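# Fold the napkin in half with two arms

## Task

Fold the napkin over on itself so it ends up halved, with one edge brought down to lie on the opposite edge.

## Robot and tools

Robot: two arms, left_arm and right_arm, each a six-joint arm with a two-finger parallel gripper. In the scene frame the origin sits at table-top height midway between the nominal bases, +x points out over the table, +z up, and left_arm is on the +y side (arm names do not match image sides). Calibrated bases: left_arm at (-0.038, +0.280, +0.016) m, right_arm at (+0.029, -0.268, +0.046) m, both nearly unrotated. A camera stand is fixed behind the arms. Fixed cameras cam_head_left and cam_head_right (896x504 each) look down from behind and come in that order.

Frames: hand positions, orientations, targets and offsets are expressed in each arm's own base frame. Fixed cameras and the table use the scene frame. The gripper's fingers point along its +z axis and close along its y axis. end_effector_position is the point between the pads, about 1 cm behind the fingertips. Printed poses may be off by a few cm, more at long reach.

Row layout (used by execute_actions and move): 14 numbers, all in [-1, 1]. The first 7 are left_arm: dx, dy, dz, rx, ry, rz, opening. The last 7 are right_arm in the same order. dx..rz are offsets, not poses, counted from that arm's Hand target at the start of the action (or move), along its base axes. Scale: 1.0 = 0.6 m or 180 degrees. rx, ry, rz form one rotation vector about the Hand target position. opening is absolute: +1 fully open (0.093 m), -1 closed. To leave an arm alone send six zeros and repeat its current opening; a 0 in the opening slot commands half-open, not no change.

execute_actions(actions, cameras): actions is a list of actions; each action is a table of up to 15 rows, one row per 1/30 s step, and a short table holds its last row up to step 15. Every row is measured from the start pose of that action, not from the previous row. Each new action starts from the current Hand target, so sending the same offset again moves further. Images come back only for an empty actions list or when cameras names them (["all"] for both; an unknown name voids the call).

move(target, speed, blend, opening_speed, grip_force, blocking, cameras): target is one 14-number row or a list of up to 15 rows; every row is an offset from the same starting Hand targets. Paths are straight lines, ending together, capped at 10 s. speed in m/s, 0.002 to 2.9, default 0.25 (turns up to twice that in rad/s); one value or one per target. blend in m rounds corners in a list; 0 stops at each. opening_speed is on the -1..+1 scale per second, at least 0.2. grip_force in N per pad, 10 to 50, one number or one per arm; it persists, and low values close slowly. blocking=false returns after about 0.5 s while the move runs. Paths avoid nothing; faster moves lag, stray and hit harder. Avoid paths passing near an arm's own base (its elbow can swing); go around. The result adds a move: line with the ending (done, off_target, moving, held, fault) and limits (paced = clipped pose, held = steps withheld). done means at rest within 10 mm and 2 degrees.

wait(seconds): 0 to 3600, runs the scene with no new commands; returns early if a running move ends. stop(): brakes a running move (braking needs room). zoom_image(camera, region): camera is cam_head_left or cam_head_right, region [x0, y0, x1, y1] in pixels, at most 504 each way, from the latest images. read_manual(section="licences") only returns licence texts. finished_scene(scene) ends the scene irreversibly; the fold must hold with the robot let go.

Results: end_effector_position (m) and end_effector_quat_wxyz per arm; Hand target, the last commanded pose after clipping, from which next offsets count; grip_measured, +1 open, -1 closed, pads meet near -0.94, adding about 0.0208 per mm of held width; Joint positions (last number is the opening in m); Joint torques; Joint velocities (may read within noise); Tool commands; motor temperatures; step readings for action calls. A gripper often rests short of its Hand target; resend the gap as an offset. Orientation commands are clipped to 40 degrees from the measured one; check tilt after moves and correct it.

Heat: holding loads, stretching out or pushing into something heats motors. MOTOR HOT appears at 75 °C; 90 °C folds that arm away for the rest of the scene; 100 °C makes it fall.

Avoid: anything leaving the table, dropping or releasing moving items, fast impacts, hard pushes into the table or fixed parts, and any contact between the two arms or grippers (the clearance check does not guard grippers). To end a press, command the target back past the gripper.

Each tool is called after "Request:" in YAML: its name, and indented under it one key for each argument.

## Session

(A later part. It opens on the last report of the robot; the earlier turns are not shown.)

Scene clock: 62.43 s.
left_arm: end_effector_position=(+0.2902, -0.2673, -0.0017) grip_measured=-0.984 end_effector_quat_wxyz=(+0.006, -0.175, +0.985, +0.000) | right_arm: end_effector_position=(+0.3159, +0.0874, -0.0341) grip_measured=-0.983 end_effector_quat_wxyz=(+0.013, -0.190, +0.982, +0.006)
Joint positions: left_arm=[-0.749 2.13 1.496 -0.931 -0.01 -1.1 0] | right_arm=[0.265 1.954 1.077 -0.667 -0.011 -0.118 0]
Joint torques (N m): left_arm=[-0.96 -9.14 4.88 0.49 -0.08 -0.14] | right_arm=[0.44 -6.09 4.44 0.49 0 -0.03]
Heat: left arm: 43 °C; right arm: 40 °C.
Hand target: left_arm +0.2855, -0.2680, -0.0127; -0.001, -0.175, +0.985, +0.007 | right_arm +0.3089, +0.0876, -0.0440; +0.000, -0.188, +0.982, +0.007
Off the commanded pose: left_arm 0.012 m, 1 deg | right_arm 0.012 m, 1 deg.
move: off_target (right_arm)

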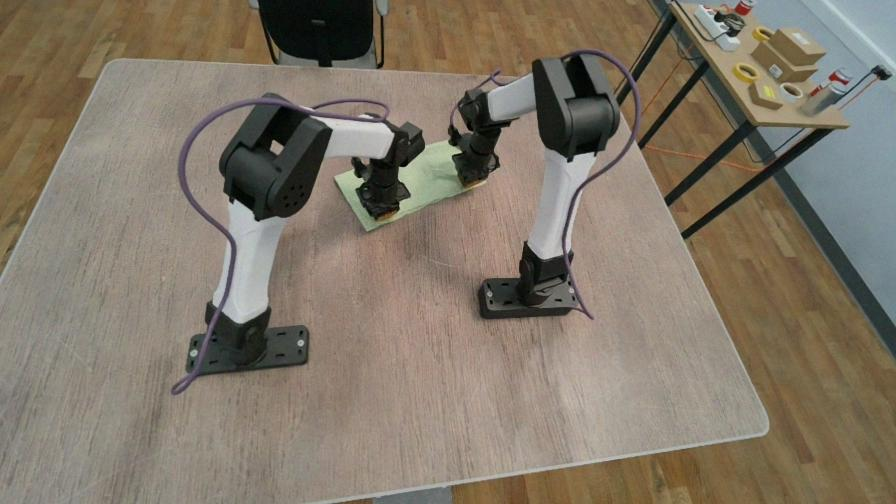

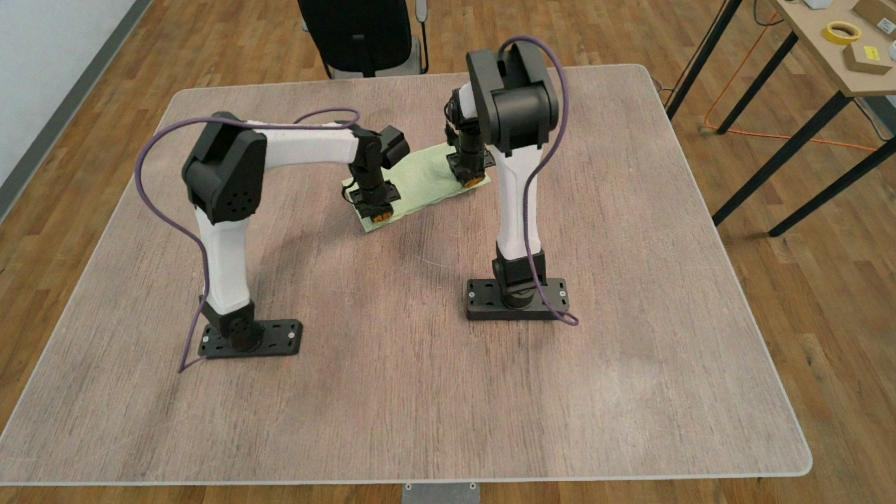

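Request:
move:
  target: [0,0,0,0,0,0,0.0,0,0,0,0,0,0,0.0]
  opening_speed: 0.6
  cameras: ["all"]

Request:
zoom_image:
  camera: "cam_head_left"
  region: [330, 130, 510, 250]

Request:
zoom_image:
  camera: "cam_head_right"
  region: [330, 130, 510, 250]

Scene clock: 64.60 s.
left_arm: end_effector_position=(+0.2902, -0.2673, -0.0017) grip_measured=-0.004 end_effector_quat_wxyz=(+0.006, -0.175, +0.985, +0.000) | right_arm: end_effector_position=(+0.3160, +0.0875, -0.0341) grip_measured=-0.003 end_effector_quat_wxyz=(+0.013, -0.190, +0.982, +0.006)
Joint positions: left_arm=[-0.749 2.13 1.496 -0.931 -0.01 -1.1 0.045] | right_arm=[0.265 1.954 1.077 -0.667 -0.011 -0.117 0.045]
Joint torques (N m): left_arm=[-1.18 -9.26 4.83 0.5 -0.09 -0.12] | right_arm=[0.54 -6.06 4.33 0.5 -0.03 -0.03]
Heat: left arm: 43 °C; right arm: 40 °C.
Hand target: left_arm +0.2855, -0.2680, -0.0127; -0.001, -0.175, +0.985, +0.007 | right_arm +0.3089, +0.0876, -0.0440; +0.000, -0.188, +0.982, +0.007
Off the commanded pose: left_arm 0.012 m, 1 deg | right_arm 0.012 m, 1 deg.
move: done

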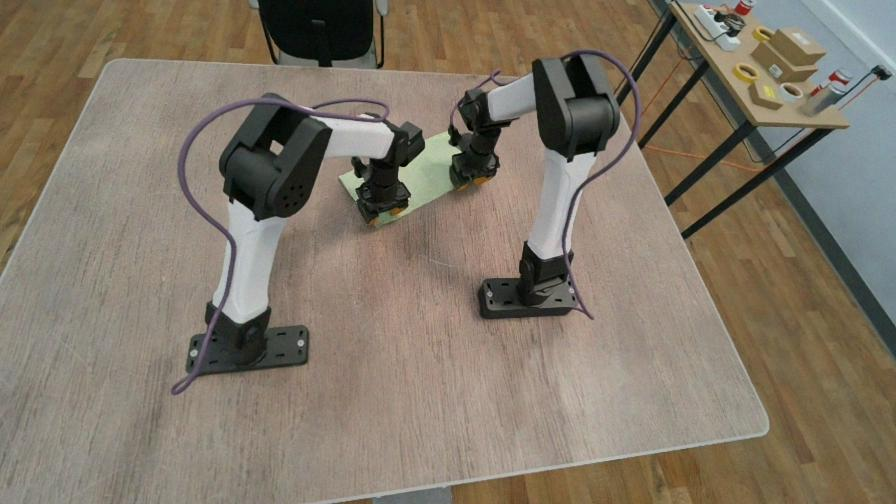

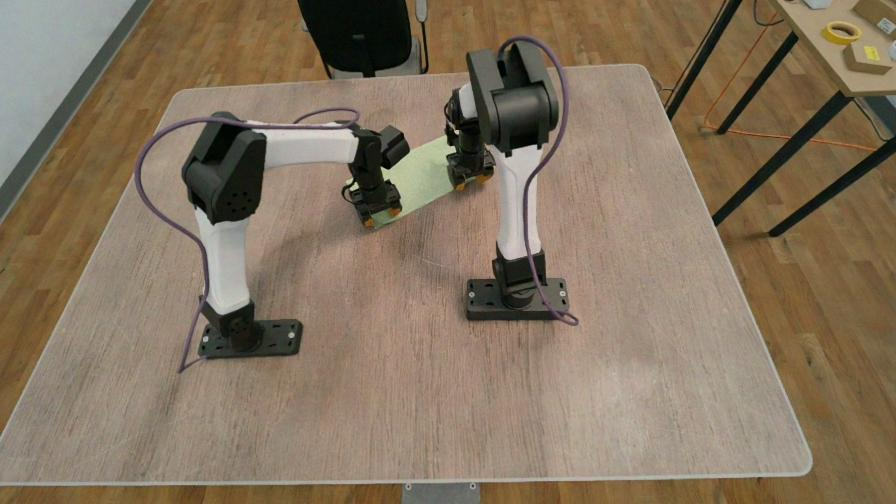

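Scaled by 2.800 from the camera's image (finer frame: 1280x720).

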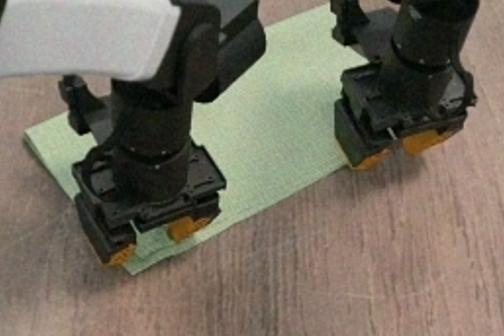

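Scaled by 2.800 from the camera's image (finer frame: 1280x720).

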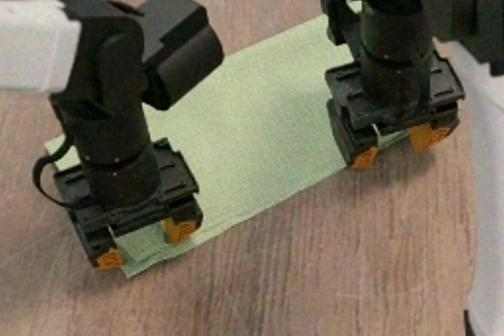

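Request:
zoom_image:
  camera: "cam_head_left"
  region: [350, 190, 430, 240]

Request:
zoom_image:
  camera: "cam_head_right"
  region: [440, 150, 510, 205]

Request:
zoom_image:
  camera: "cam_head_right"
  region: [350, 190, 430, 240]

Scaled by 6.300 from the camera's image (finer frame: 1280x720).

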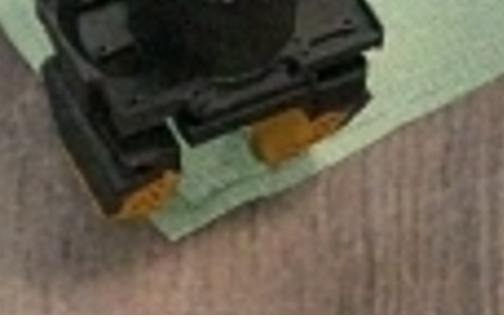

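Scaled by 7.200 from the camera's image (finer frame: 1280x720).

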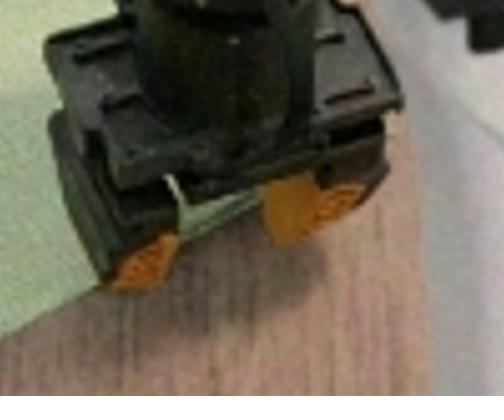

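Scaled by 6.300 from the camera's image (finer frame: 1280x720).

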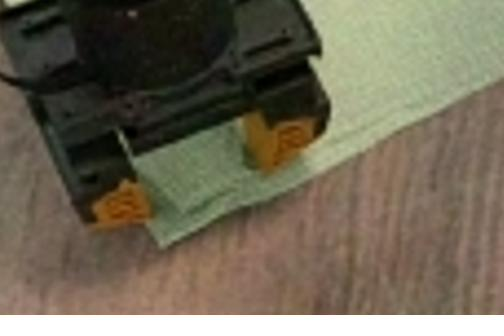

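Request:
move:
  target:
    - [0.011,0.005,0.04,0,0,0,0.0,0.011,0.005,0.04,0,0,0,0.0]
    - [0.017,0.007,0.1,0,0,0,0.0,0.017,0.007,0.1,0,0,0,0.0]
    - [0.0,0.15,0.25,0,0,0,0.0,0.0,-0.15,0.25,0,0,0,0.0]
    - [-0.1,0.25,0.25,0,0,0,0.0,-0.1,-0.25,0.25,0,0,0,0.0]
  speed: [0.06,0.1,0.25,0.25]
  blend: [0.005,0.01,0.03,0]
  cameras: ["all"]

Request:
zoom_image:
  camera: "cam_head_left"
  region: [330, 120, 510, 250]

Request:
zoom_image:
  camera: "cam_head_right"
  region: [330, 120, 510, 250]

Scene clock: 67.83 s.
left_arm: end_effector_position=(+0.2306, -0.1229, +0.1338) grip_measured=-0.003 end_effector_quat_wxyz=(-0.002, -0.176, +0.984, +0.007) | right_arm: end_effector_position=(+0.2557, -0.0632, +0.1027) grip_measured=-0.002 end_effector_quat_wxyz=(-0.001, -0.186, +0.983, +0.006)
Joint positions: left_arm=[-0.496 1.54 1.295 -1.338 -0.01 -0.85 0.045] | right_arm=[-0.249 1.551 1.182 -1.208 -0.01 -0.623 0.045]
Joint torques (N m): left_arm=[0.14 -8.81 5.33 0.18 -0.08 0.05] | right_arm=[-0.29 -7.57 5.89 0.2 0 -0.23]
Heat: left arm: 43 °C; right arm: 40 °C.
Hand target: left_arm +0.2255, -0.1180, +0.1373; -0.001, -0.175, +0.985, +0.007 | right_arm +0.2489, -0.0625, +0.1061; +0.000, -0.188, +0.982, +0.007
Off the commanded pose: left_arm 0.008 m, 0 deg | right_arm 0.008 m, 0 deg.
move: done

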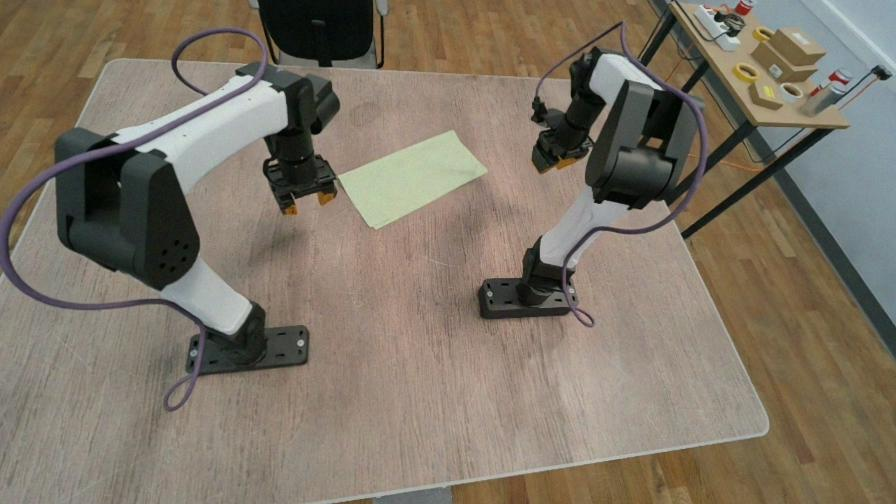

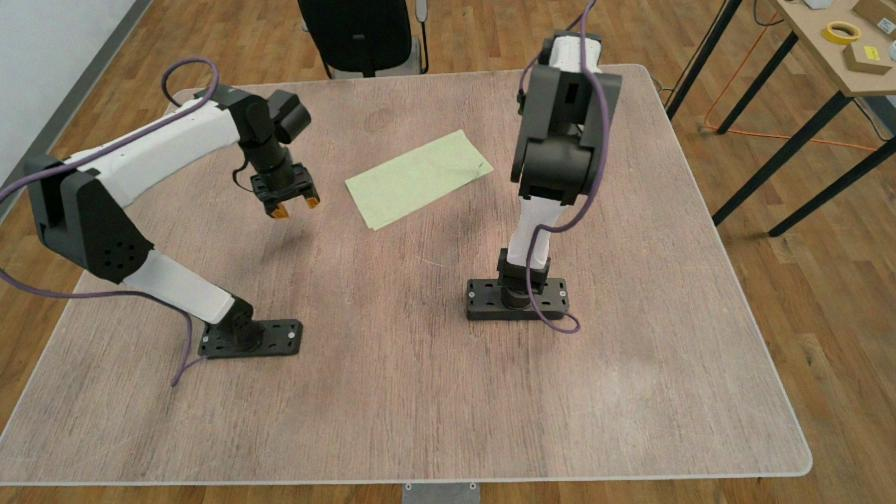

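Scaled by 2.800 from the camera's image (finer frame: 1280x720).

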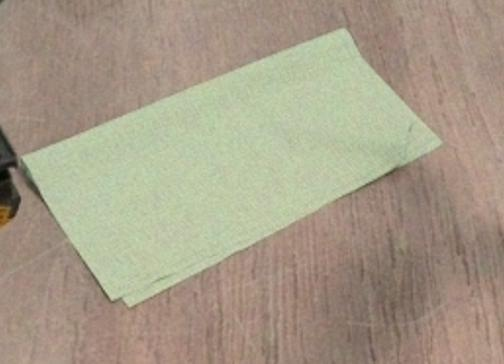

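Scaled by 2.800 from the camera's image (finer frame: 1280x720).

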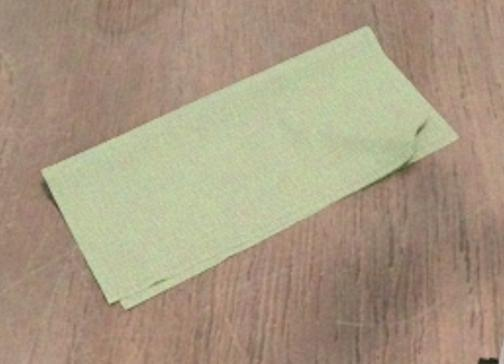

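Request:
zoom_image:
  camera: "cam_head_left"
  region: [440, 130, 500, 190]

Request:
zoom_image:
  camera: "cam_head_right"
  region: [440, 130, 500, 190]

Request:
zoom_image:
  camera: "cam_head_left"
  region: [350, 190, 410, 240]

Scaled by 8.400 from the camera's image (finer frame: 1280x720).

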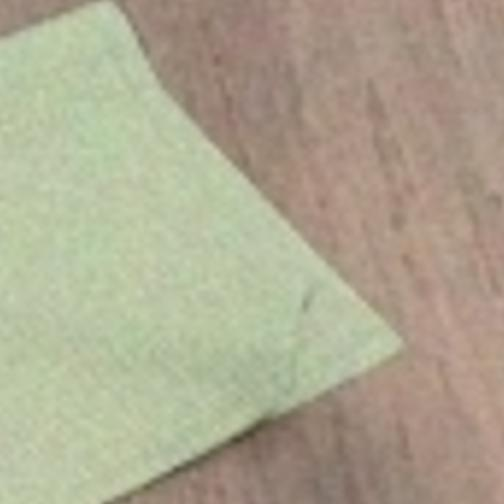

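Scaled by 8.400 from the camera's image (finer frame: 1280x720).

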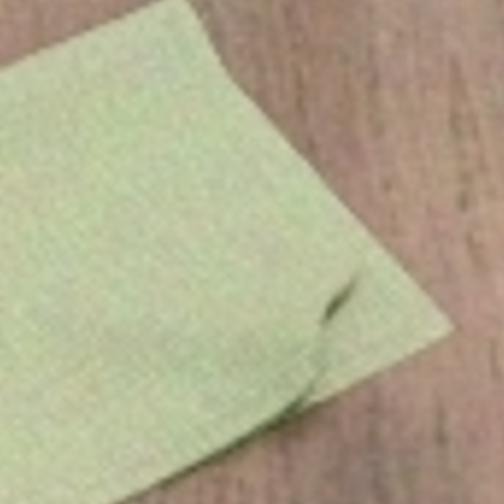

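Scaled by 8.400 from the camera's image (finer frame: 1280x720).

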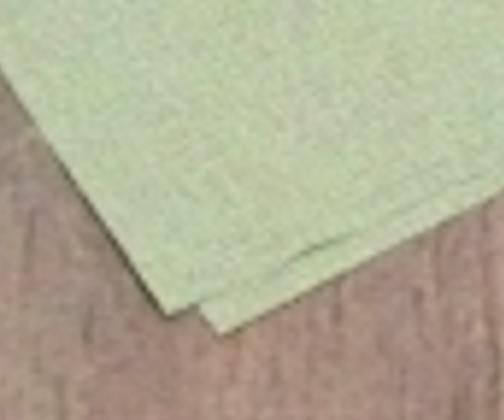

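Request:
move:
  target:
    - [0.0892,-0.2683,-0.06,0,0,0.0517,0.2,0,0,0,0,0,0,0.0]
    - [0.0892,-0.2683,-0.2088,0,0,0.0517,0.2,0,0,0,0,0,0,0.0]
  speed: [0.25,0.12]
  blend: [0.02,0]
  cameras: ["all"]

Request:
zoom_image:
  camera: "cam_head_left"
  region: [350, 170, 430, 240]

Request:
zoom_image:
  camera: "cam_head_right"
  region: [350, 170, 430, 240]

Scene clock: 71.17 s.
left_arm: end_effector_position=(+0.2814, -0.2782, +0.0224) grip_measured=+0.197 end_effector_quat_wxyz=(+0.003, -0.253, +0.968, +0.001) | right_arm: end_effector_position=(+0.2557, -0.0632, +0.1027) grip_measured=-0.002 end_effector_quat_wxyz=(-0.001, -0.186, +0.982, +0.006)
Joint positions: left_arm=[-0.782 2.107 1.563 -1.026 -0.006 -1.293 0.055] | right_arm=[-0.249 1.551 1.182 -1.208 -0.01 -0.624 0.045]
Joint torques (N m): left_arm=[-0.85 -9.33 5.14 0.51 -0.07 -0.13] | right_arm=[-0.25 -7.49 5.78 0.17 -0.04 -0.2]
Heat: left arm: 43 °C; right arm: 40 °C.
Hand target: left_arm +0.2791, -0.2791, +0.0121; -0.001, -0.254, +0.967, +0.007 | right_arm +0.2489, -0.0625, +0.1061; +0.000, -0.188, +0.982, +0.007
Off the commanded pose: left_arm 0.011 m, 1 deg | right_arm 0.008 m, 0 deg.
move: off_target (left_arm)

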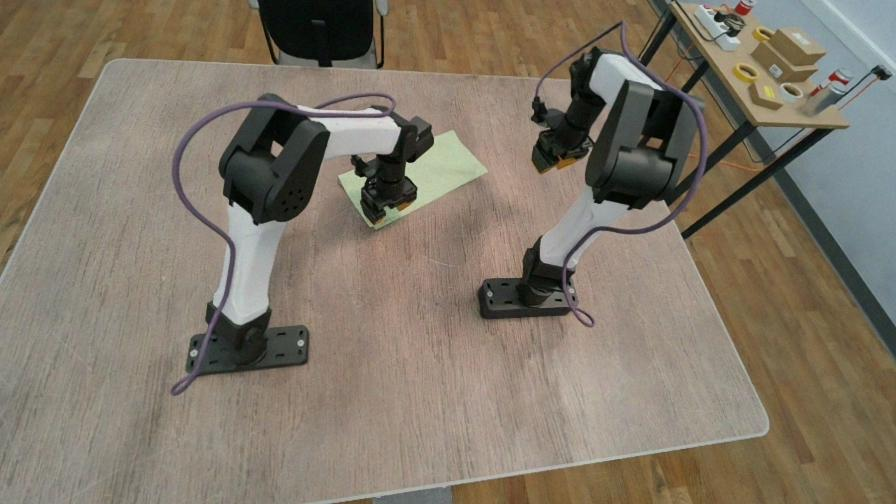

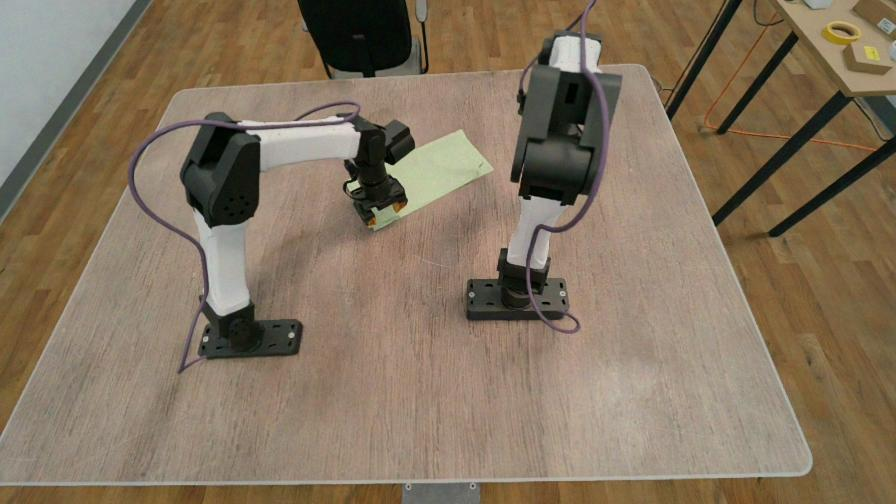

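Scaled by 6.300 from the camera's image (finer frame: 1280x720).

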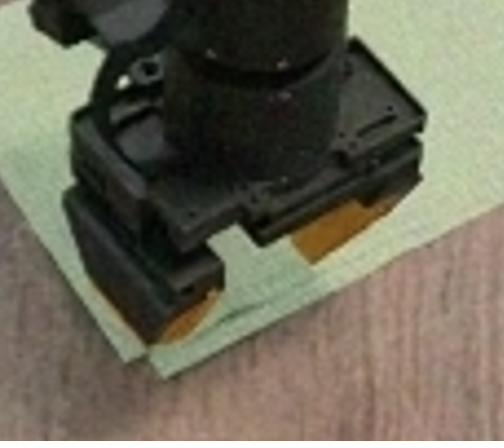

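Scaled by 6.300 from the camera's image (finer frame: 1280x720).

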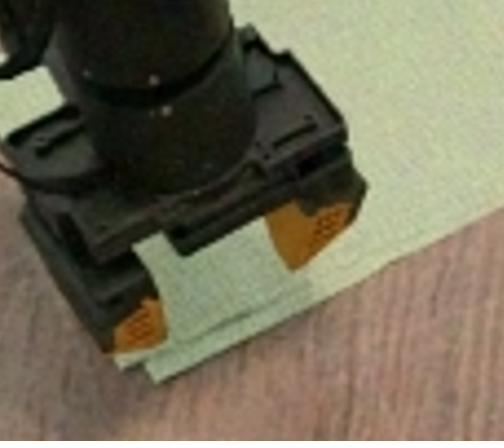

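Request:
move:
  target: [-0.003,-0.0017,-0.0485,0,0,0,0.2,0,0,0,0,0,0,0.0]
  speed: 0.06
  cameras: []

Request:
move:
  target: [0,0,0,0,0,0,-0.19,0,0,0,0,0,0,0.0]
  opening_speed: 0.4
  cameras: ["all"]

Request:
zoom_image:
  camera: "cam_head_left"
  region: [350, 170, 430, 240]

Request:
zoom_image:
  camera: "cam_head_right"
  region: [350, 170, 430, 240]

Scene clock: 72.90 s.
left_arm: end_effector_position=(+0.2822, -0.2813, -0.0016) grip_measured=+0.197 end_effector_quat_wxyz=(+0.006, -0.253, +0.967, -0.004) | right_arm: end_effector_position=(+0.2557, -0.0632, +0.1027) grip_measured=-0.002 end_effector_quat_wxyz=(-0.001, -0.186, +0.982, +0.006)
Joint positions: left_arm=[-0.786 2.138 1.511 -0.931 -0.006 -1.298 0.055] | right_arm=[-0.249 1.551 1.182 -1.208 -0.01 -0.624 0.045]
Joint torques (N m): left_arm=[-0.95 -8.7 4.22 0.61 -0.09 -0.15] | right_arm=[-0.13 -7.5 5.79 0.18 -0.03 -0.19]
Heat: left arm: 42 °C; right arm: 40 °C.
Hand target: left_arm +0.2772, -0.2800, -0.0171; -0.001, -0.254, +0.967, +0.007 | right_arm +0.2489, -0.0625, +0.1061; +0.000, -0.188, +0.982, +0.007
Off the commanded pose: left_arm 0.016 m, 1 deg | right_arm 0.008 m, 0 deg.
move: off_target (left_arm)

Scene clock: 74.20 s.
left_arm: end_effector_position=(+0.2844, -0.2835, -0.0019) grip_measured=-0.187 end_effector_quat_wxyz=(+0.009, -0.253, +0.967, -0.009) | right_arm: end_effector_position=(+0.2557, -0.0632, +0.1027) grip_measured=-0.002 end_effector_quat_wxyz=(-0.001, -0.186, +0.982, +0.006)
Joint positions: left_arm=[-0.786 2.139 1.511 -0.918 -0.006 -1.298 0.036] | right_arm=[-0.249 1.551 1.182 -1.208 -0.01 -0.624 0.045]
Joint torques (N m): left_arm=[-0.94 -8.8 4.36 0.45 -0.1 -0.15] | right_arm=[-0.27 -7.43 5.86 0.17 -0.03 -0.19]
Heat: left arm: 42 °C; right arm: 40 °C.
Hand target: left_arm +0.2772, -0.2800, -0.0170; -0.001, -0.254, +0.967, +0.007 | right_arm +0.2489, -0.0625, +0.1061; +0.000, -0.188, +0.982, +0.007
Off the commanded pose: left_arm 0.017 m, 2 deg | right_arm 0.008 m, 0 deg.
move: done

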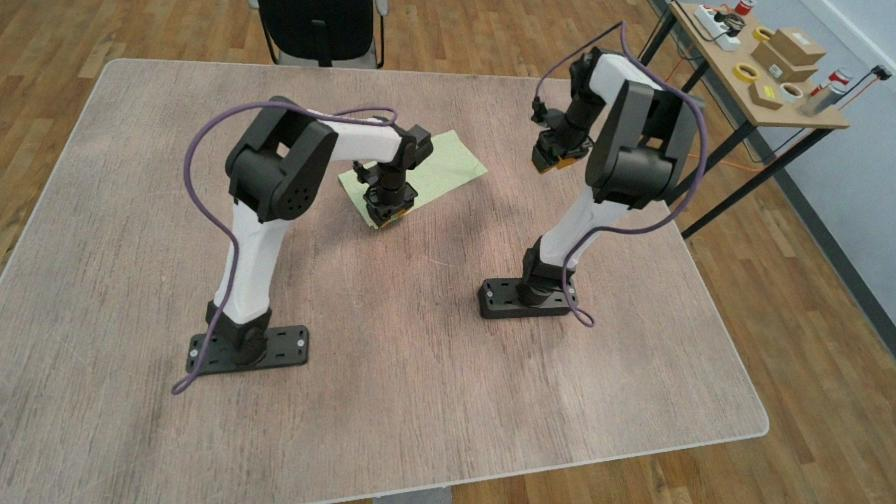

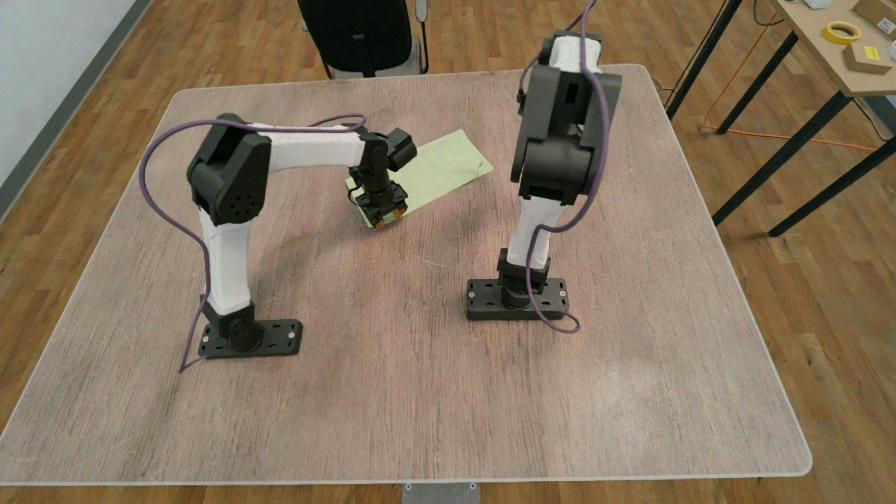

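Scaled by 6.300 from the camera's image (finer frame: 1280x720).

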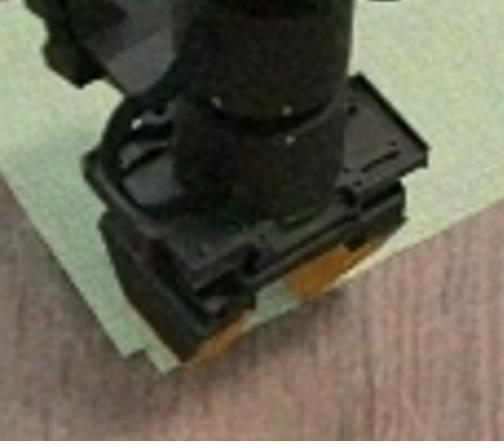

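Scaled by 6.300 from the camera's image (finer frame: 1280x720).

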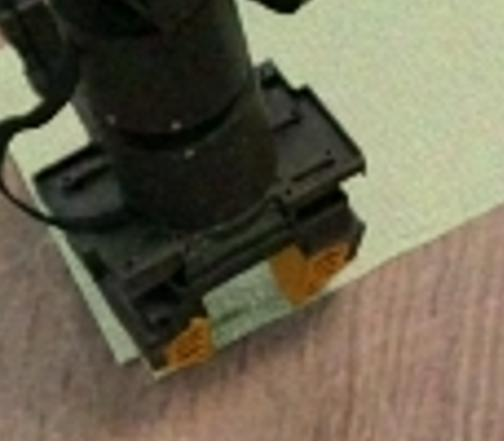

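Request:
move:
  target: [0,0,0,0,0,0,-1,0,0,0,0,0,0,-1]
  opening_speed: 0.6
  cameras: ["all"]

Request:
zoom_image:
  camera: "cam_head_left"
  region: [350, 170, 430, 240]

Request:
zoom_image:
  camera: "cam_head_right"
  region: [350, 170, 430, 240]

Scene clock: 76.33 s.
left_arm: end_effector_position=(+0.2846, -0.2838, -0.0018) grip_measured=-0.985 end_effector_quat_wxyz=(+0.009, -0.253, +0.967, -0.010) | right_arm: end_effector_position=(+0.2557, -0.0632, +0.1027) grip_measured=-0.983 end_effector_quat_wxyz=(-0.001, -0.186, +0.982, +0.006)
Joint positions: left_arm=[-0.786 2.139 1.511 -0.916 -0.006 -1.298 0] | right_arm=[-0.249 1.551 1.182 -1.208 -0.01 -0.624 0]
Joint torques (N m): left_arm=[-0.92 -8.8 4.4 0.45 -0.08 -0.14] | right_arm=[-0.2 -7.53 5.75 0.14 -0.06 -0.21]
Heat: left arm: 42 °C; right arm: 40 °C.
Hand target: left_arm +0.2773, -0.2800, -0.0170; -0.001, -0.254, +0.967, +0.007 | right_arm +0.2489, -0.0625, +0.1061; +0.000, -0.188, +0.982, +0.007
Off the commanded pose: left_arm 0.017 m, 2 deg | right_arm 0.008 m, 0 deg.
move: done

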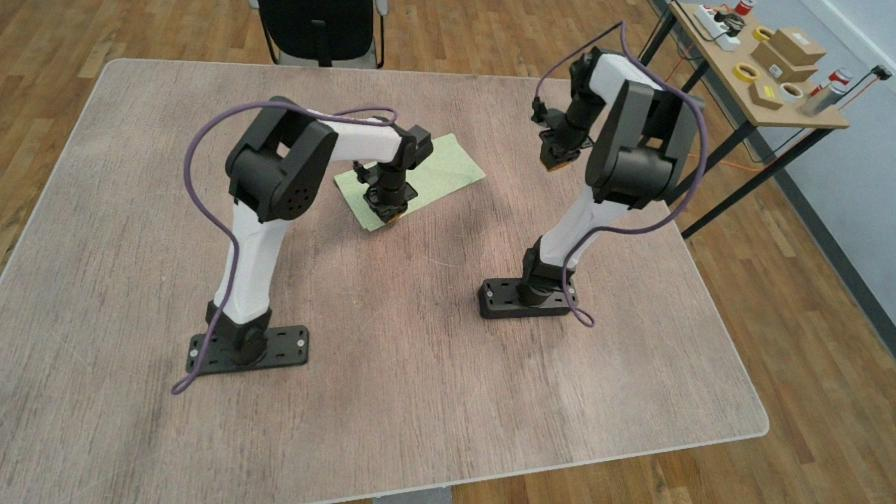

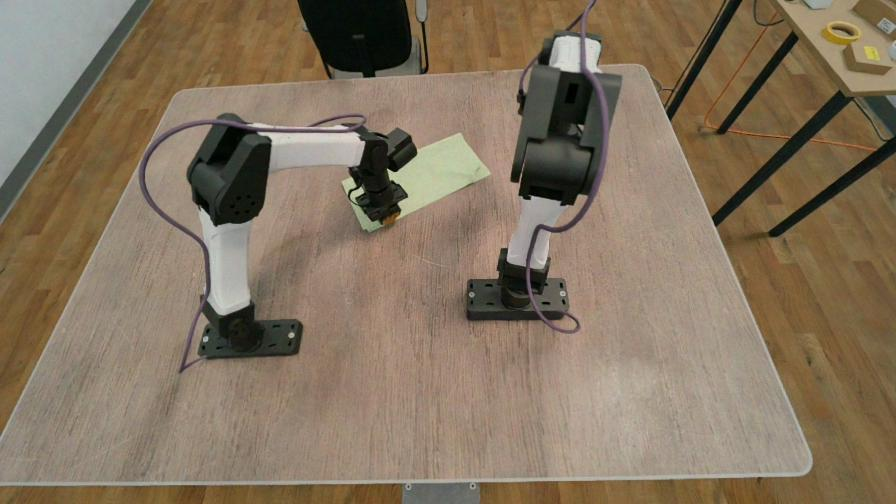

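Scaled by 6.300 from the camera's image (finer frame: 1280x720).

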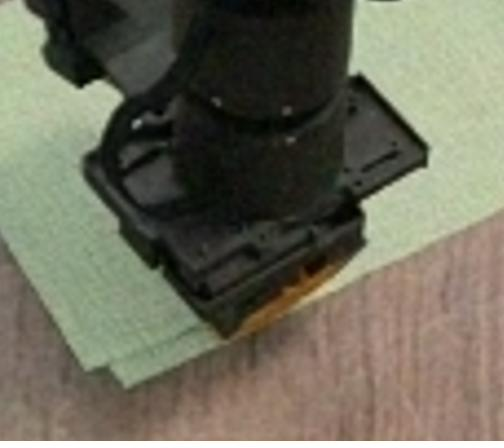

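Scaled by 6.300 from the camera's image (finer frame: 1280x720).

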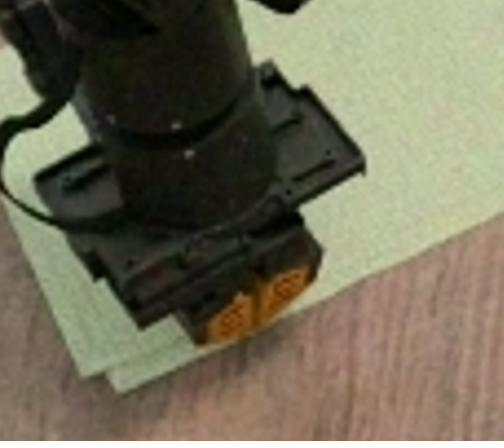

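Request:
move:
  target: [0.006,0.003,0.09,0,0,0,-1,0,0,0,0,0,0,-1]
  speed: 0.08
  cameras: ["all"]

Request:
zoom_image:
  camera: "cam_head_left"
  region: [330, 120, 510, 250]

Scene clock: 78.07 s.
left_arm: end_effector_position=(+0.2729, -0.2720, +0.0151) grip_measured=-0.985 end_effector_quat_wxyz=(-0.015, -0.253, +0.967, +0.031) | right_arm: end_effector_position=(+0.2557, -0.0632, +0.1027) grip_measured=-0.984 end_effector_quat_wxyz=(-0.001, -0.186, +0.982, +0.006)
Joint positions: left_arm=[-0.786 2.139 1.58 -1.08 -0.006 -1.298 0] | right_arm=[-0.249 1.551 1.182 -1.208 -0.01 -0.624 0]
Joint torques (N m): left_arm=[-0.16 -15.1 8.84 -0.04 -0.08 -0.02] | right_arm=[-0.12 -7.43 5.86 0.14 -0.04 -0.18]
Heat: left arm: 42 °C; right arm: 40 °C.
Hand target: left_arm +0.2808, -0.2782, +0.0370; -0.001, -0.254, +0.967, +0.007 | right_arm +0.2489, -0.0625, +0.1061; +0.000, -0.188, +0.982, +0.007
Off the commanded pose: left_arm 0.024 m, 3 deg | right_arm 0.008 m, 0 deg.
move: off_target (left_arm)

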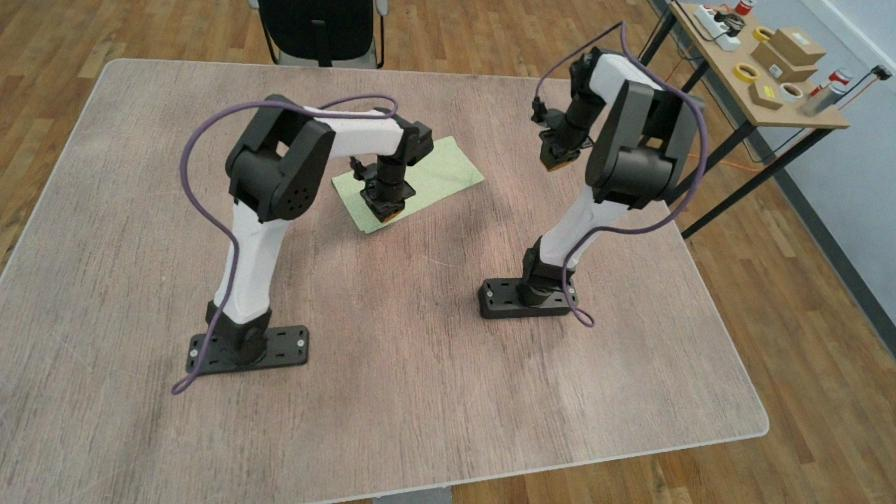

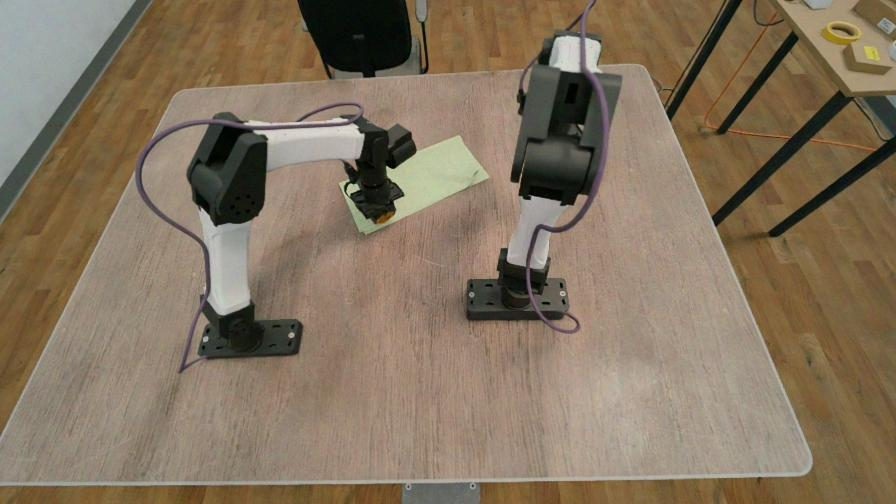

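Scaled by 2.800 from the camera's image (finer frame: 1280x720).

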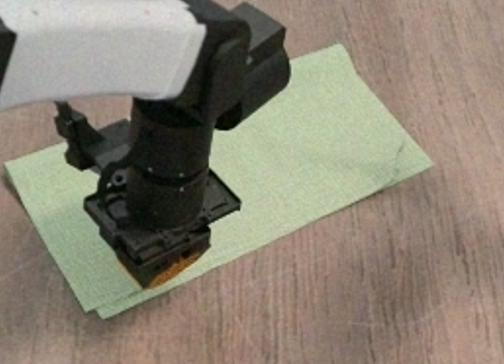

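Request:
move:
  target:
    - [0.0,0.0,0.05,0,0,0,0.25,0.1568,0.4645,-0.08,0,0,0,-1]
    - [-0.018,0.029,0.038,0,0,-0.0158,0.25,0.1568,0.4645,-0.17,0,0,0,-1]
    - [-0.018,0.029,-0.05,0,0,-0.0158,0.25,0.1568,0.4645,-0.24,0,0,0,-1]
  speed: [0.25,0.12,0.1]
  blend: [0.01,0.01,0]
  cameras: ["all"]

Request:
zoom_image:
  camera: "cam_head_left"
  region: [330, 120, 510, 250]

Request:
zoom_image:
  camera: "cam_head_right"
  region: [330, 120, 510, 250]

Scene clock: 82.70 s.
left_arm: end_effector_position=(+0.2735, -0.2726, +0.0373) grip_measured=+0.247 end_effector_quat_wxyz=(-0.016, -0.253, +0.967, +0.033) | right_arm: end_effector_position=(+0.2998, +0.1193, +0.0704) grip_measured=-0.984 end_effector_quat_wxyz=(-0.007, -0.220, +0.975, +0.009)
Joint positions: left_arm=[-0.786 2.123 1.646 -1.166 -0.006 -1.298 0.057] | right_arm=[0.368 1.8 1.328 -1.111 -0.021 -0.077 0]
Joint torques (N m): left_arm=[-0.17 -15.58 8.88 -0.07 -0.1 -0.06] | right_arm=[-0.06 -9.25 5.75 0.13 0.03 -0.16]
Heat: left arm: 43 °C; right arm: 40 °C.
Hand target: left_arm +0.2808, -0.2782, +0.0610; -0.001, -0.254, +0.967, +0.007 (not the last commanded pose) | right_arm +0.2948, +0.1157, +0.0753; -0.007, -0.223, +0.975, +0.008 (not the last commanded pose)
Off the commanded pose: left_arm 0.033 m, 4 deg | right_arm 0.152 m, 4 deg.
move: held (right_arm; a check stopped the path), off_target (left_arm; braked when a check withheld steps of right_arm); path passed 0 of 3 targets; limits=held
pose unreachable (right arm): on one or more control steps of this call, first in action 0 (counted from 0), this arm could not follow its commanded pose, so it was not sent that pose on those steps. It may still have moved: this result reports where it is.
cause: moving toward the commanded pose would bring a part of the arm too close to another arm (this arm's fingers and the left arm's wrist (the part past joint 4), 38 mm apart when this arm was first held).

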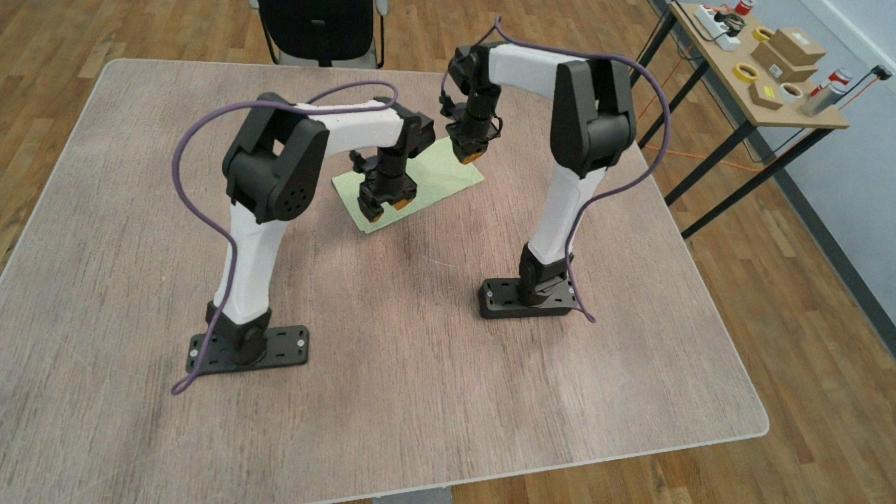

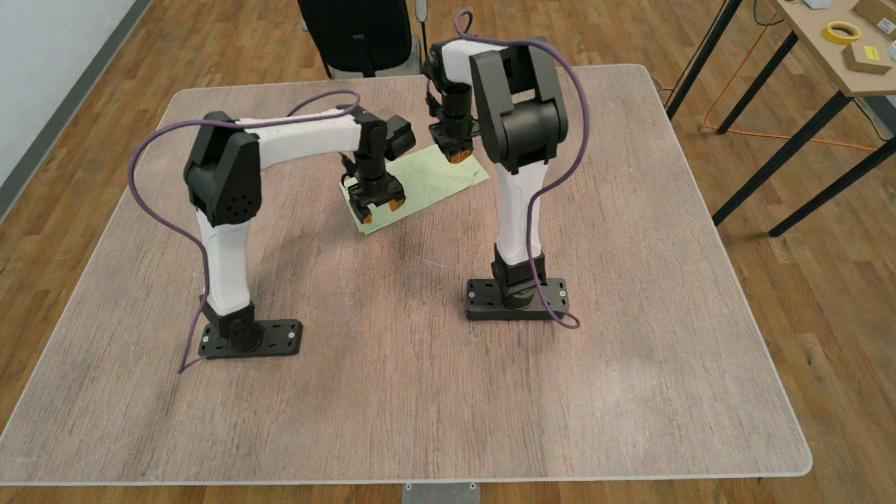

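Scaled by 2.800 from the camera's image (finer frame: 1280x720).

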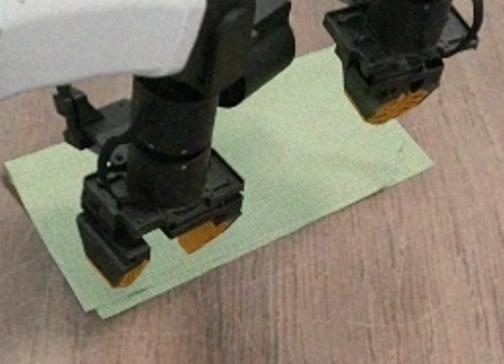

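Scaled by 2.800 from the camera's image (finer frame: 1280x720).

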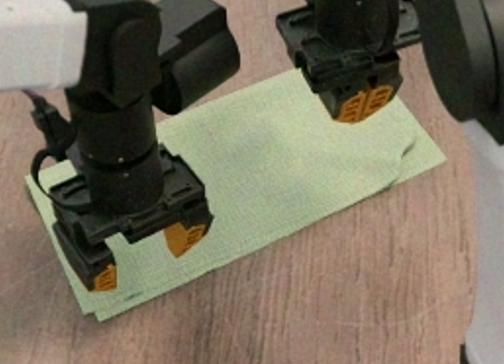

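Request:
move:
  target:
    - [-0.018,0.029,0.0,0,0,-0.0158,0.25,0.0,-0.03,-0.03,0,0,0,-1]
    - [-0.018,0.029,-0.093,0,0,-0.0158,0.25,0.0,-0.03,-0.214,0,0,0,-1]
  speed: [0.15,0.12]
  blend: [0.01,0]
  cameras: ["all"]

Request:
zoom_image:
  camera: "cam_head_left"
  region: [330, 120, 510, 250]

Request:
zoom_image:
  camera: "cam_head_left"
  region: [350, 180, 420, 240]

Scene clock: 85.53 s.
left_arm: end_effector_position=(+0.2689, -0.2637, +0.0136) grip_measured=+0.247 end_effector_quat_wxyz=(+0.002, -0.231, +0.973, +0.003) | right_arm: end_effector_position=(+0.2892, +0.0982, -0.0402) grip_measured=-0.984 end_effector_quat_wxyz=(-0.014, -0.221, +0.975, +0.009)
Joint positions: left_arm=[-0.778 2.053 1.442 -0.963 -0.006 -1.244 0.057] | right_arm=[0.316 1.939 1.024 -0.682 -0.021 -0.131 0]
Joint torques (N m): left_arm=[0.23 -9.21 4.86 0.53 -0.11 0.02] | right_arm=[-0.16 -4.85 4.81 0.83 0.03 -0.22]
Heat: left arm: 43 °C; right arm: 41 °C.
Hand target: left_arm +0.2700, -0.2607, +0.0052; -0.001, -0.230, +0.973, +0.007 | right_arm +0.2948, +0.0979, -0.0530; -0.006, -0.223, +0.975, +0.008
Off the commanded pose: left_arm 0.009 m, 1 deg | right_arm 0.014 m, 1 deg.
move: off_target (right_arm)

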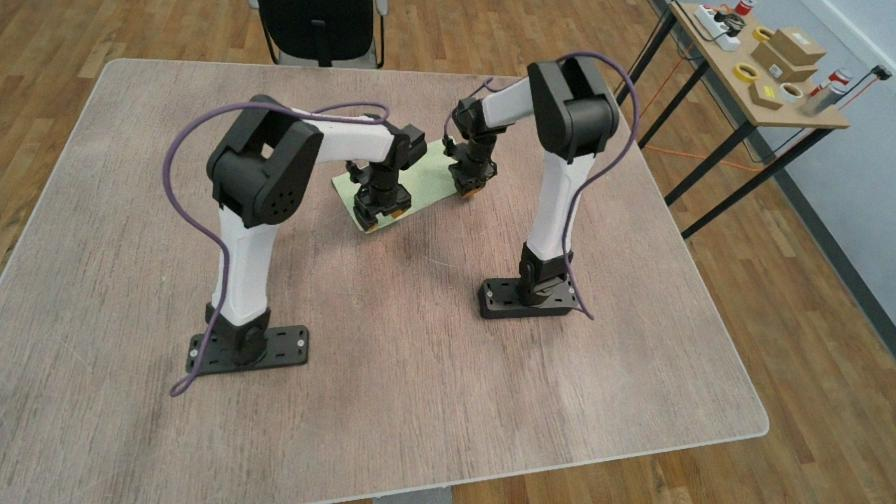

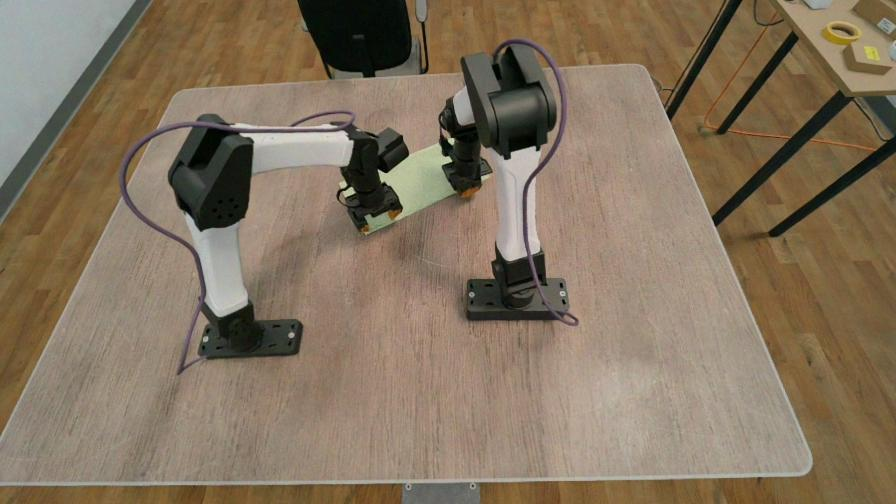

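Scaled by 2.800 from the camera's image (finer frame: 1280x720).

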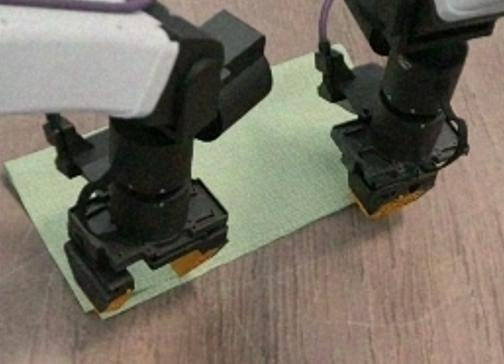

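Scaled by 7.200 from the camera's image (finer frame: 1280x720).

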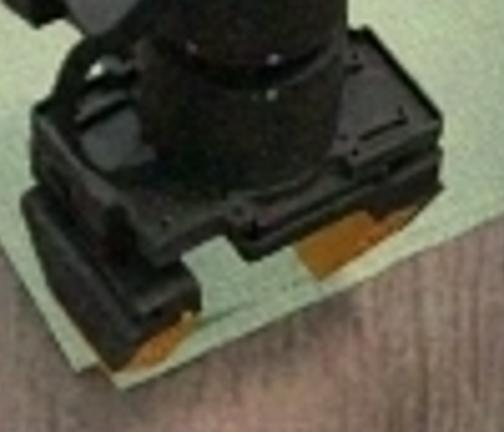

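Request:
move:
  target:
    - [0,0,0,0,0,0,0.25,0.02,0.01,0.07,0,0,0,-1]
    - [0,0,0,0,0,0,0.25,0.059,0.031,0.06,0,0,0,-1]
    - [0,0,0,0,0,0,0.25,0.059,0.031,0.0,0,0,0,-1]
  speed: 0.12
  blend: [0.005,0.005,0]
  cameras: ["all"]

Request:
zoom_image:
  camera: "cam_head_left"
  region: [330, 120, 510, 250]

Request:
zoom_image:
  camera: "cam_head_right"
  region: [330, 120, 510, 250]

Scene clock: 87.33 s.
left_arm: end_effector_position=(+0.2690, -0.2639, +0.0136) grip_measured=+0.247 end_effector_quat_wxyz=(+0.002, -0.231, +0.973, +0.003) | right_arm: end_effector_position=(+0.3278, +0.1144, -0.0397) grip_measured=-0.984 end_effector_quat_wxyz=(-0.006, -0.225, +0.974, +0.010)
Joint positions: left_arm=[-0.778 2.053 1.442 -0.963 -0.006 -1.244 0.057] | right_arm=[0.326 2.055 1.205 -0.731 -0.021 -0.128 0]
Joint torques (N m): left_arm=[0.17 -9.18 4.83 0.51 -0.09 0.05] | right_arm=[0.44 -5.42 5.81 0.68 0.02 -0.04]
Heat: left arm: 43 °C; right arm: 40 °C.
Hand target: left_arm +0.2700, -0.2607, +0.0052; -0.001, -0.230, +0.973, +0.007 | right_arm +0.3301, +0.1165, -0.0531; -0.007, -0.223, +0.975, +0.008
Off the commanded pose: left_arm 0.009 m, 1 deg | right_arm 0.014 m, 0 deg.
move: off_target (right_arm)

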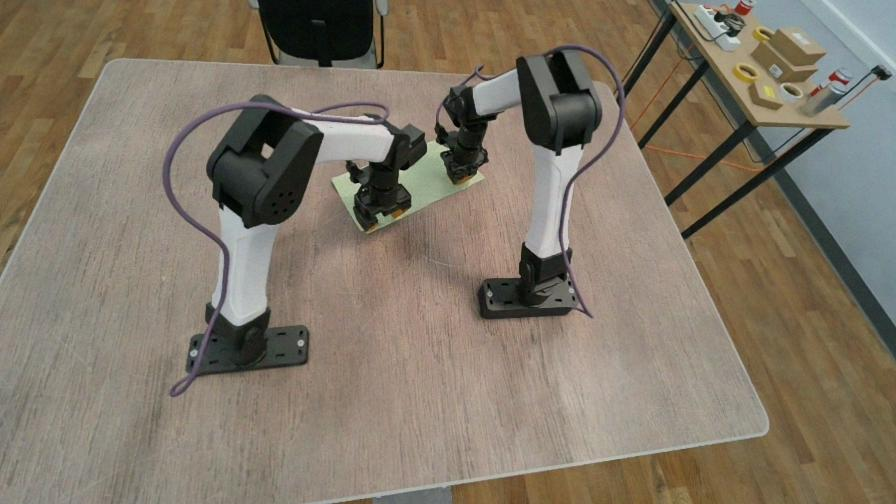

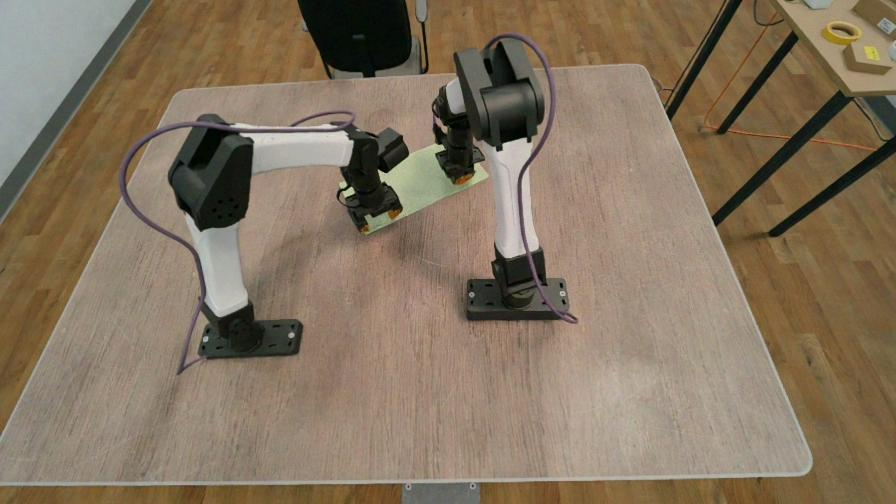

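Scaled by 2.800 from the camera's image (finer frame: 1280x720).

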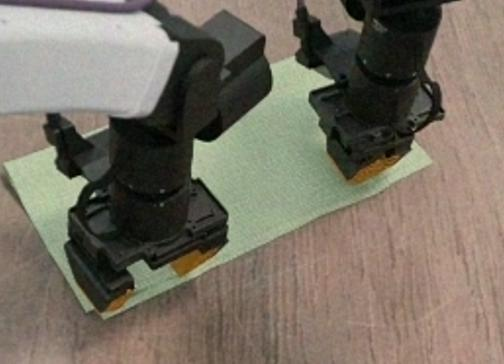

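Scaled by 2.800 from the camera's image (finer frame: 1280x720).

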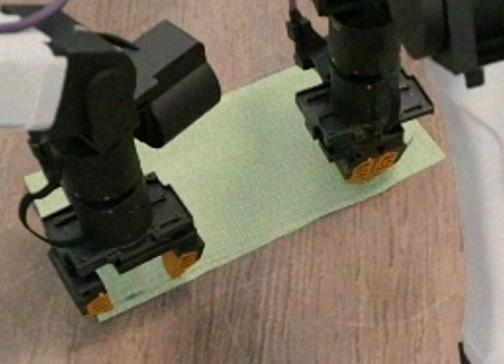

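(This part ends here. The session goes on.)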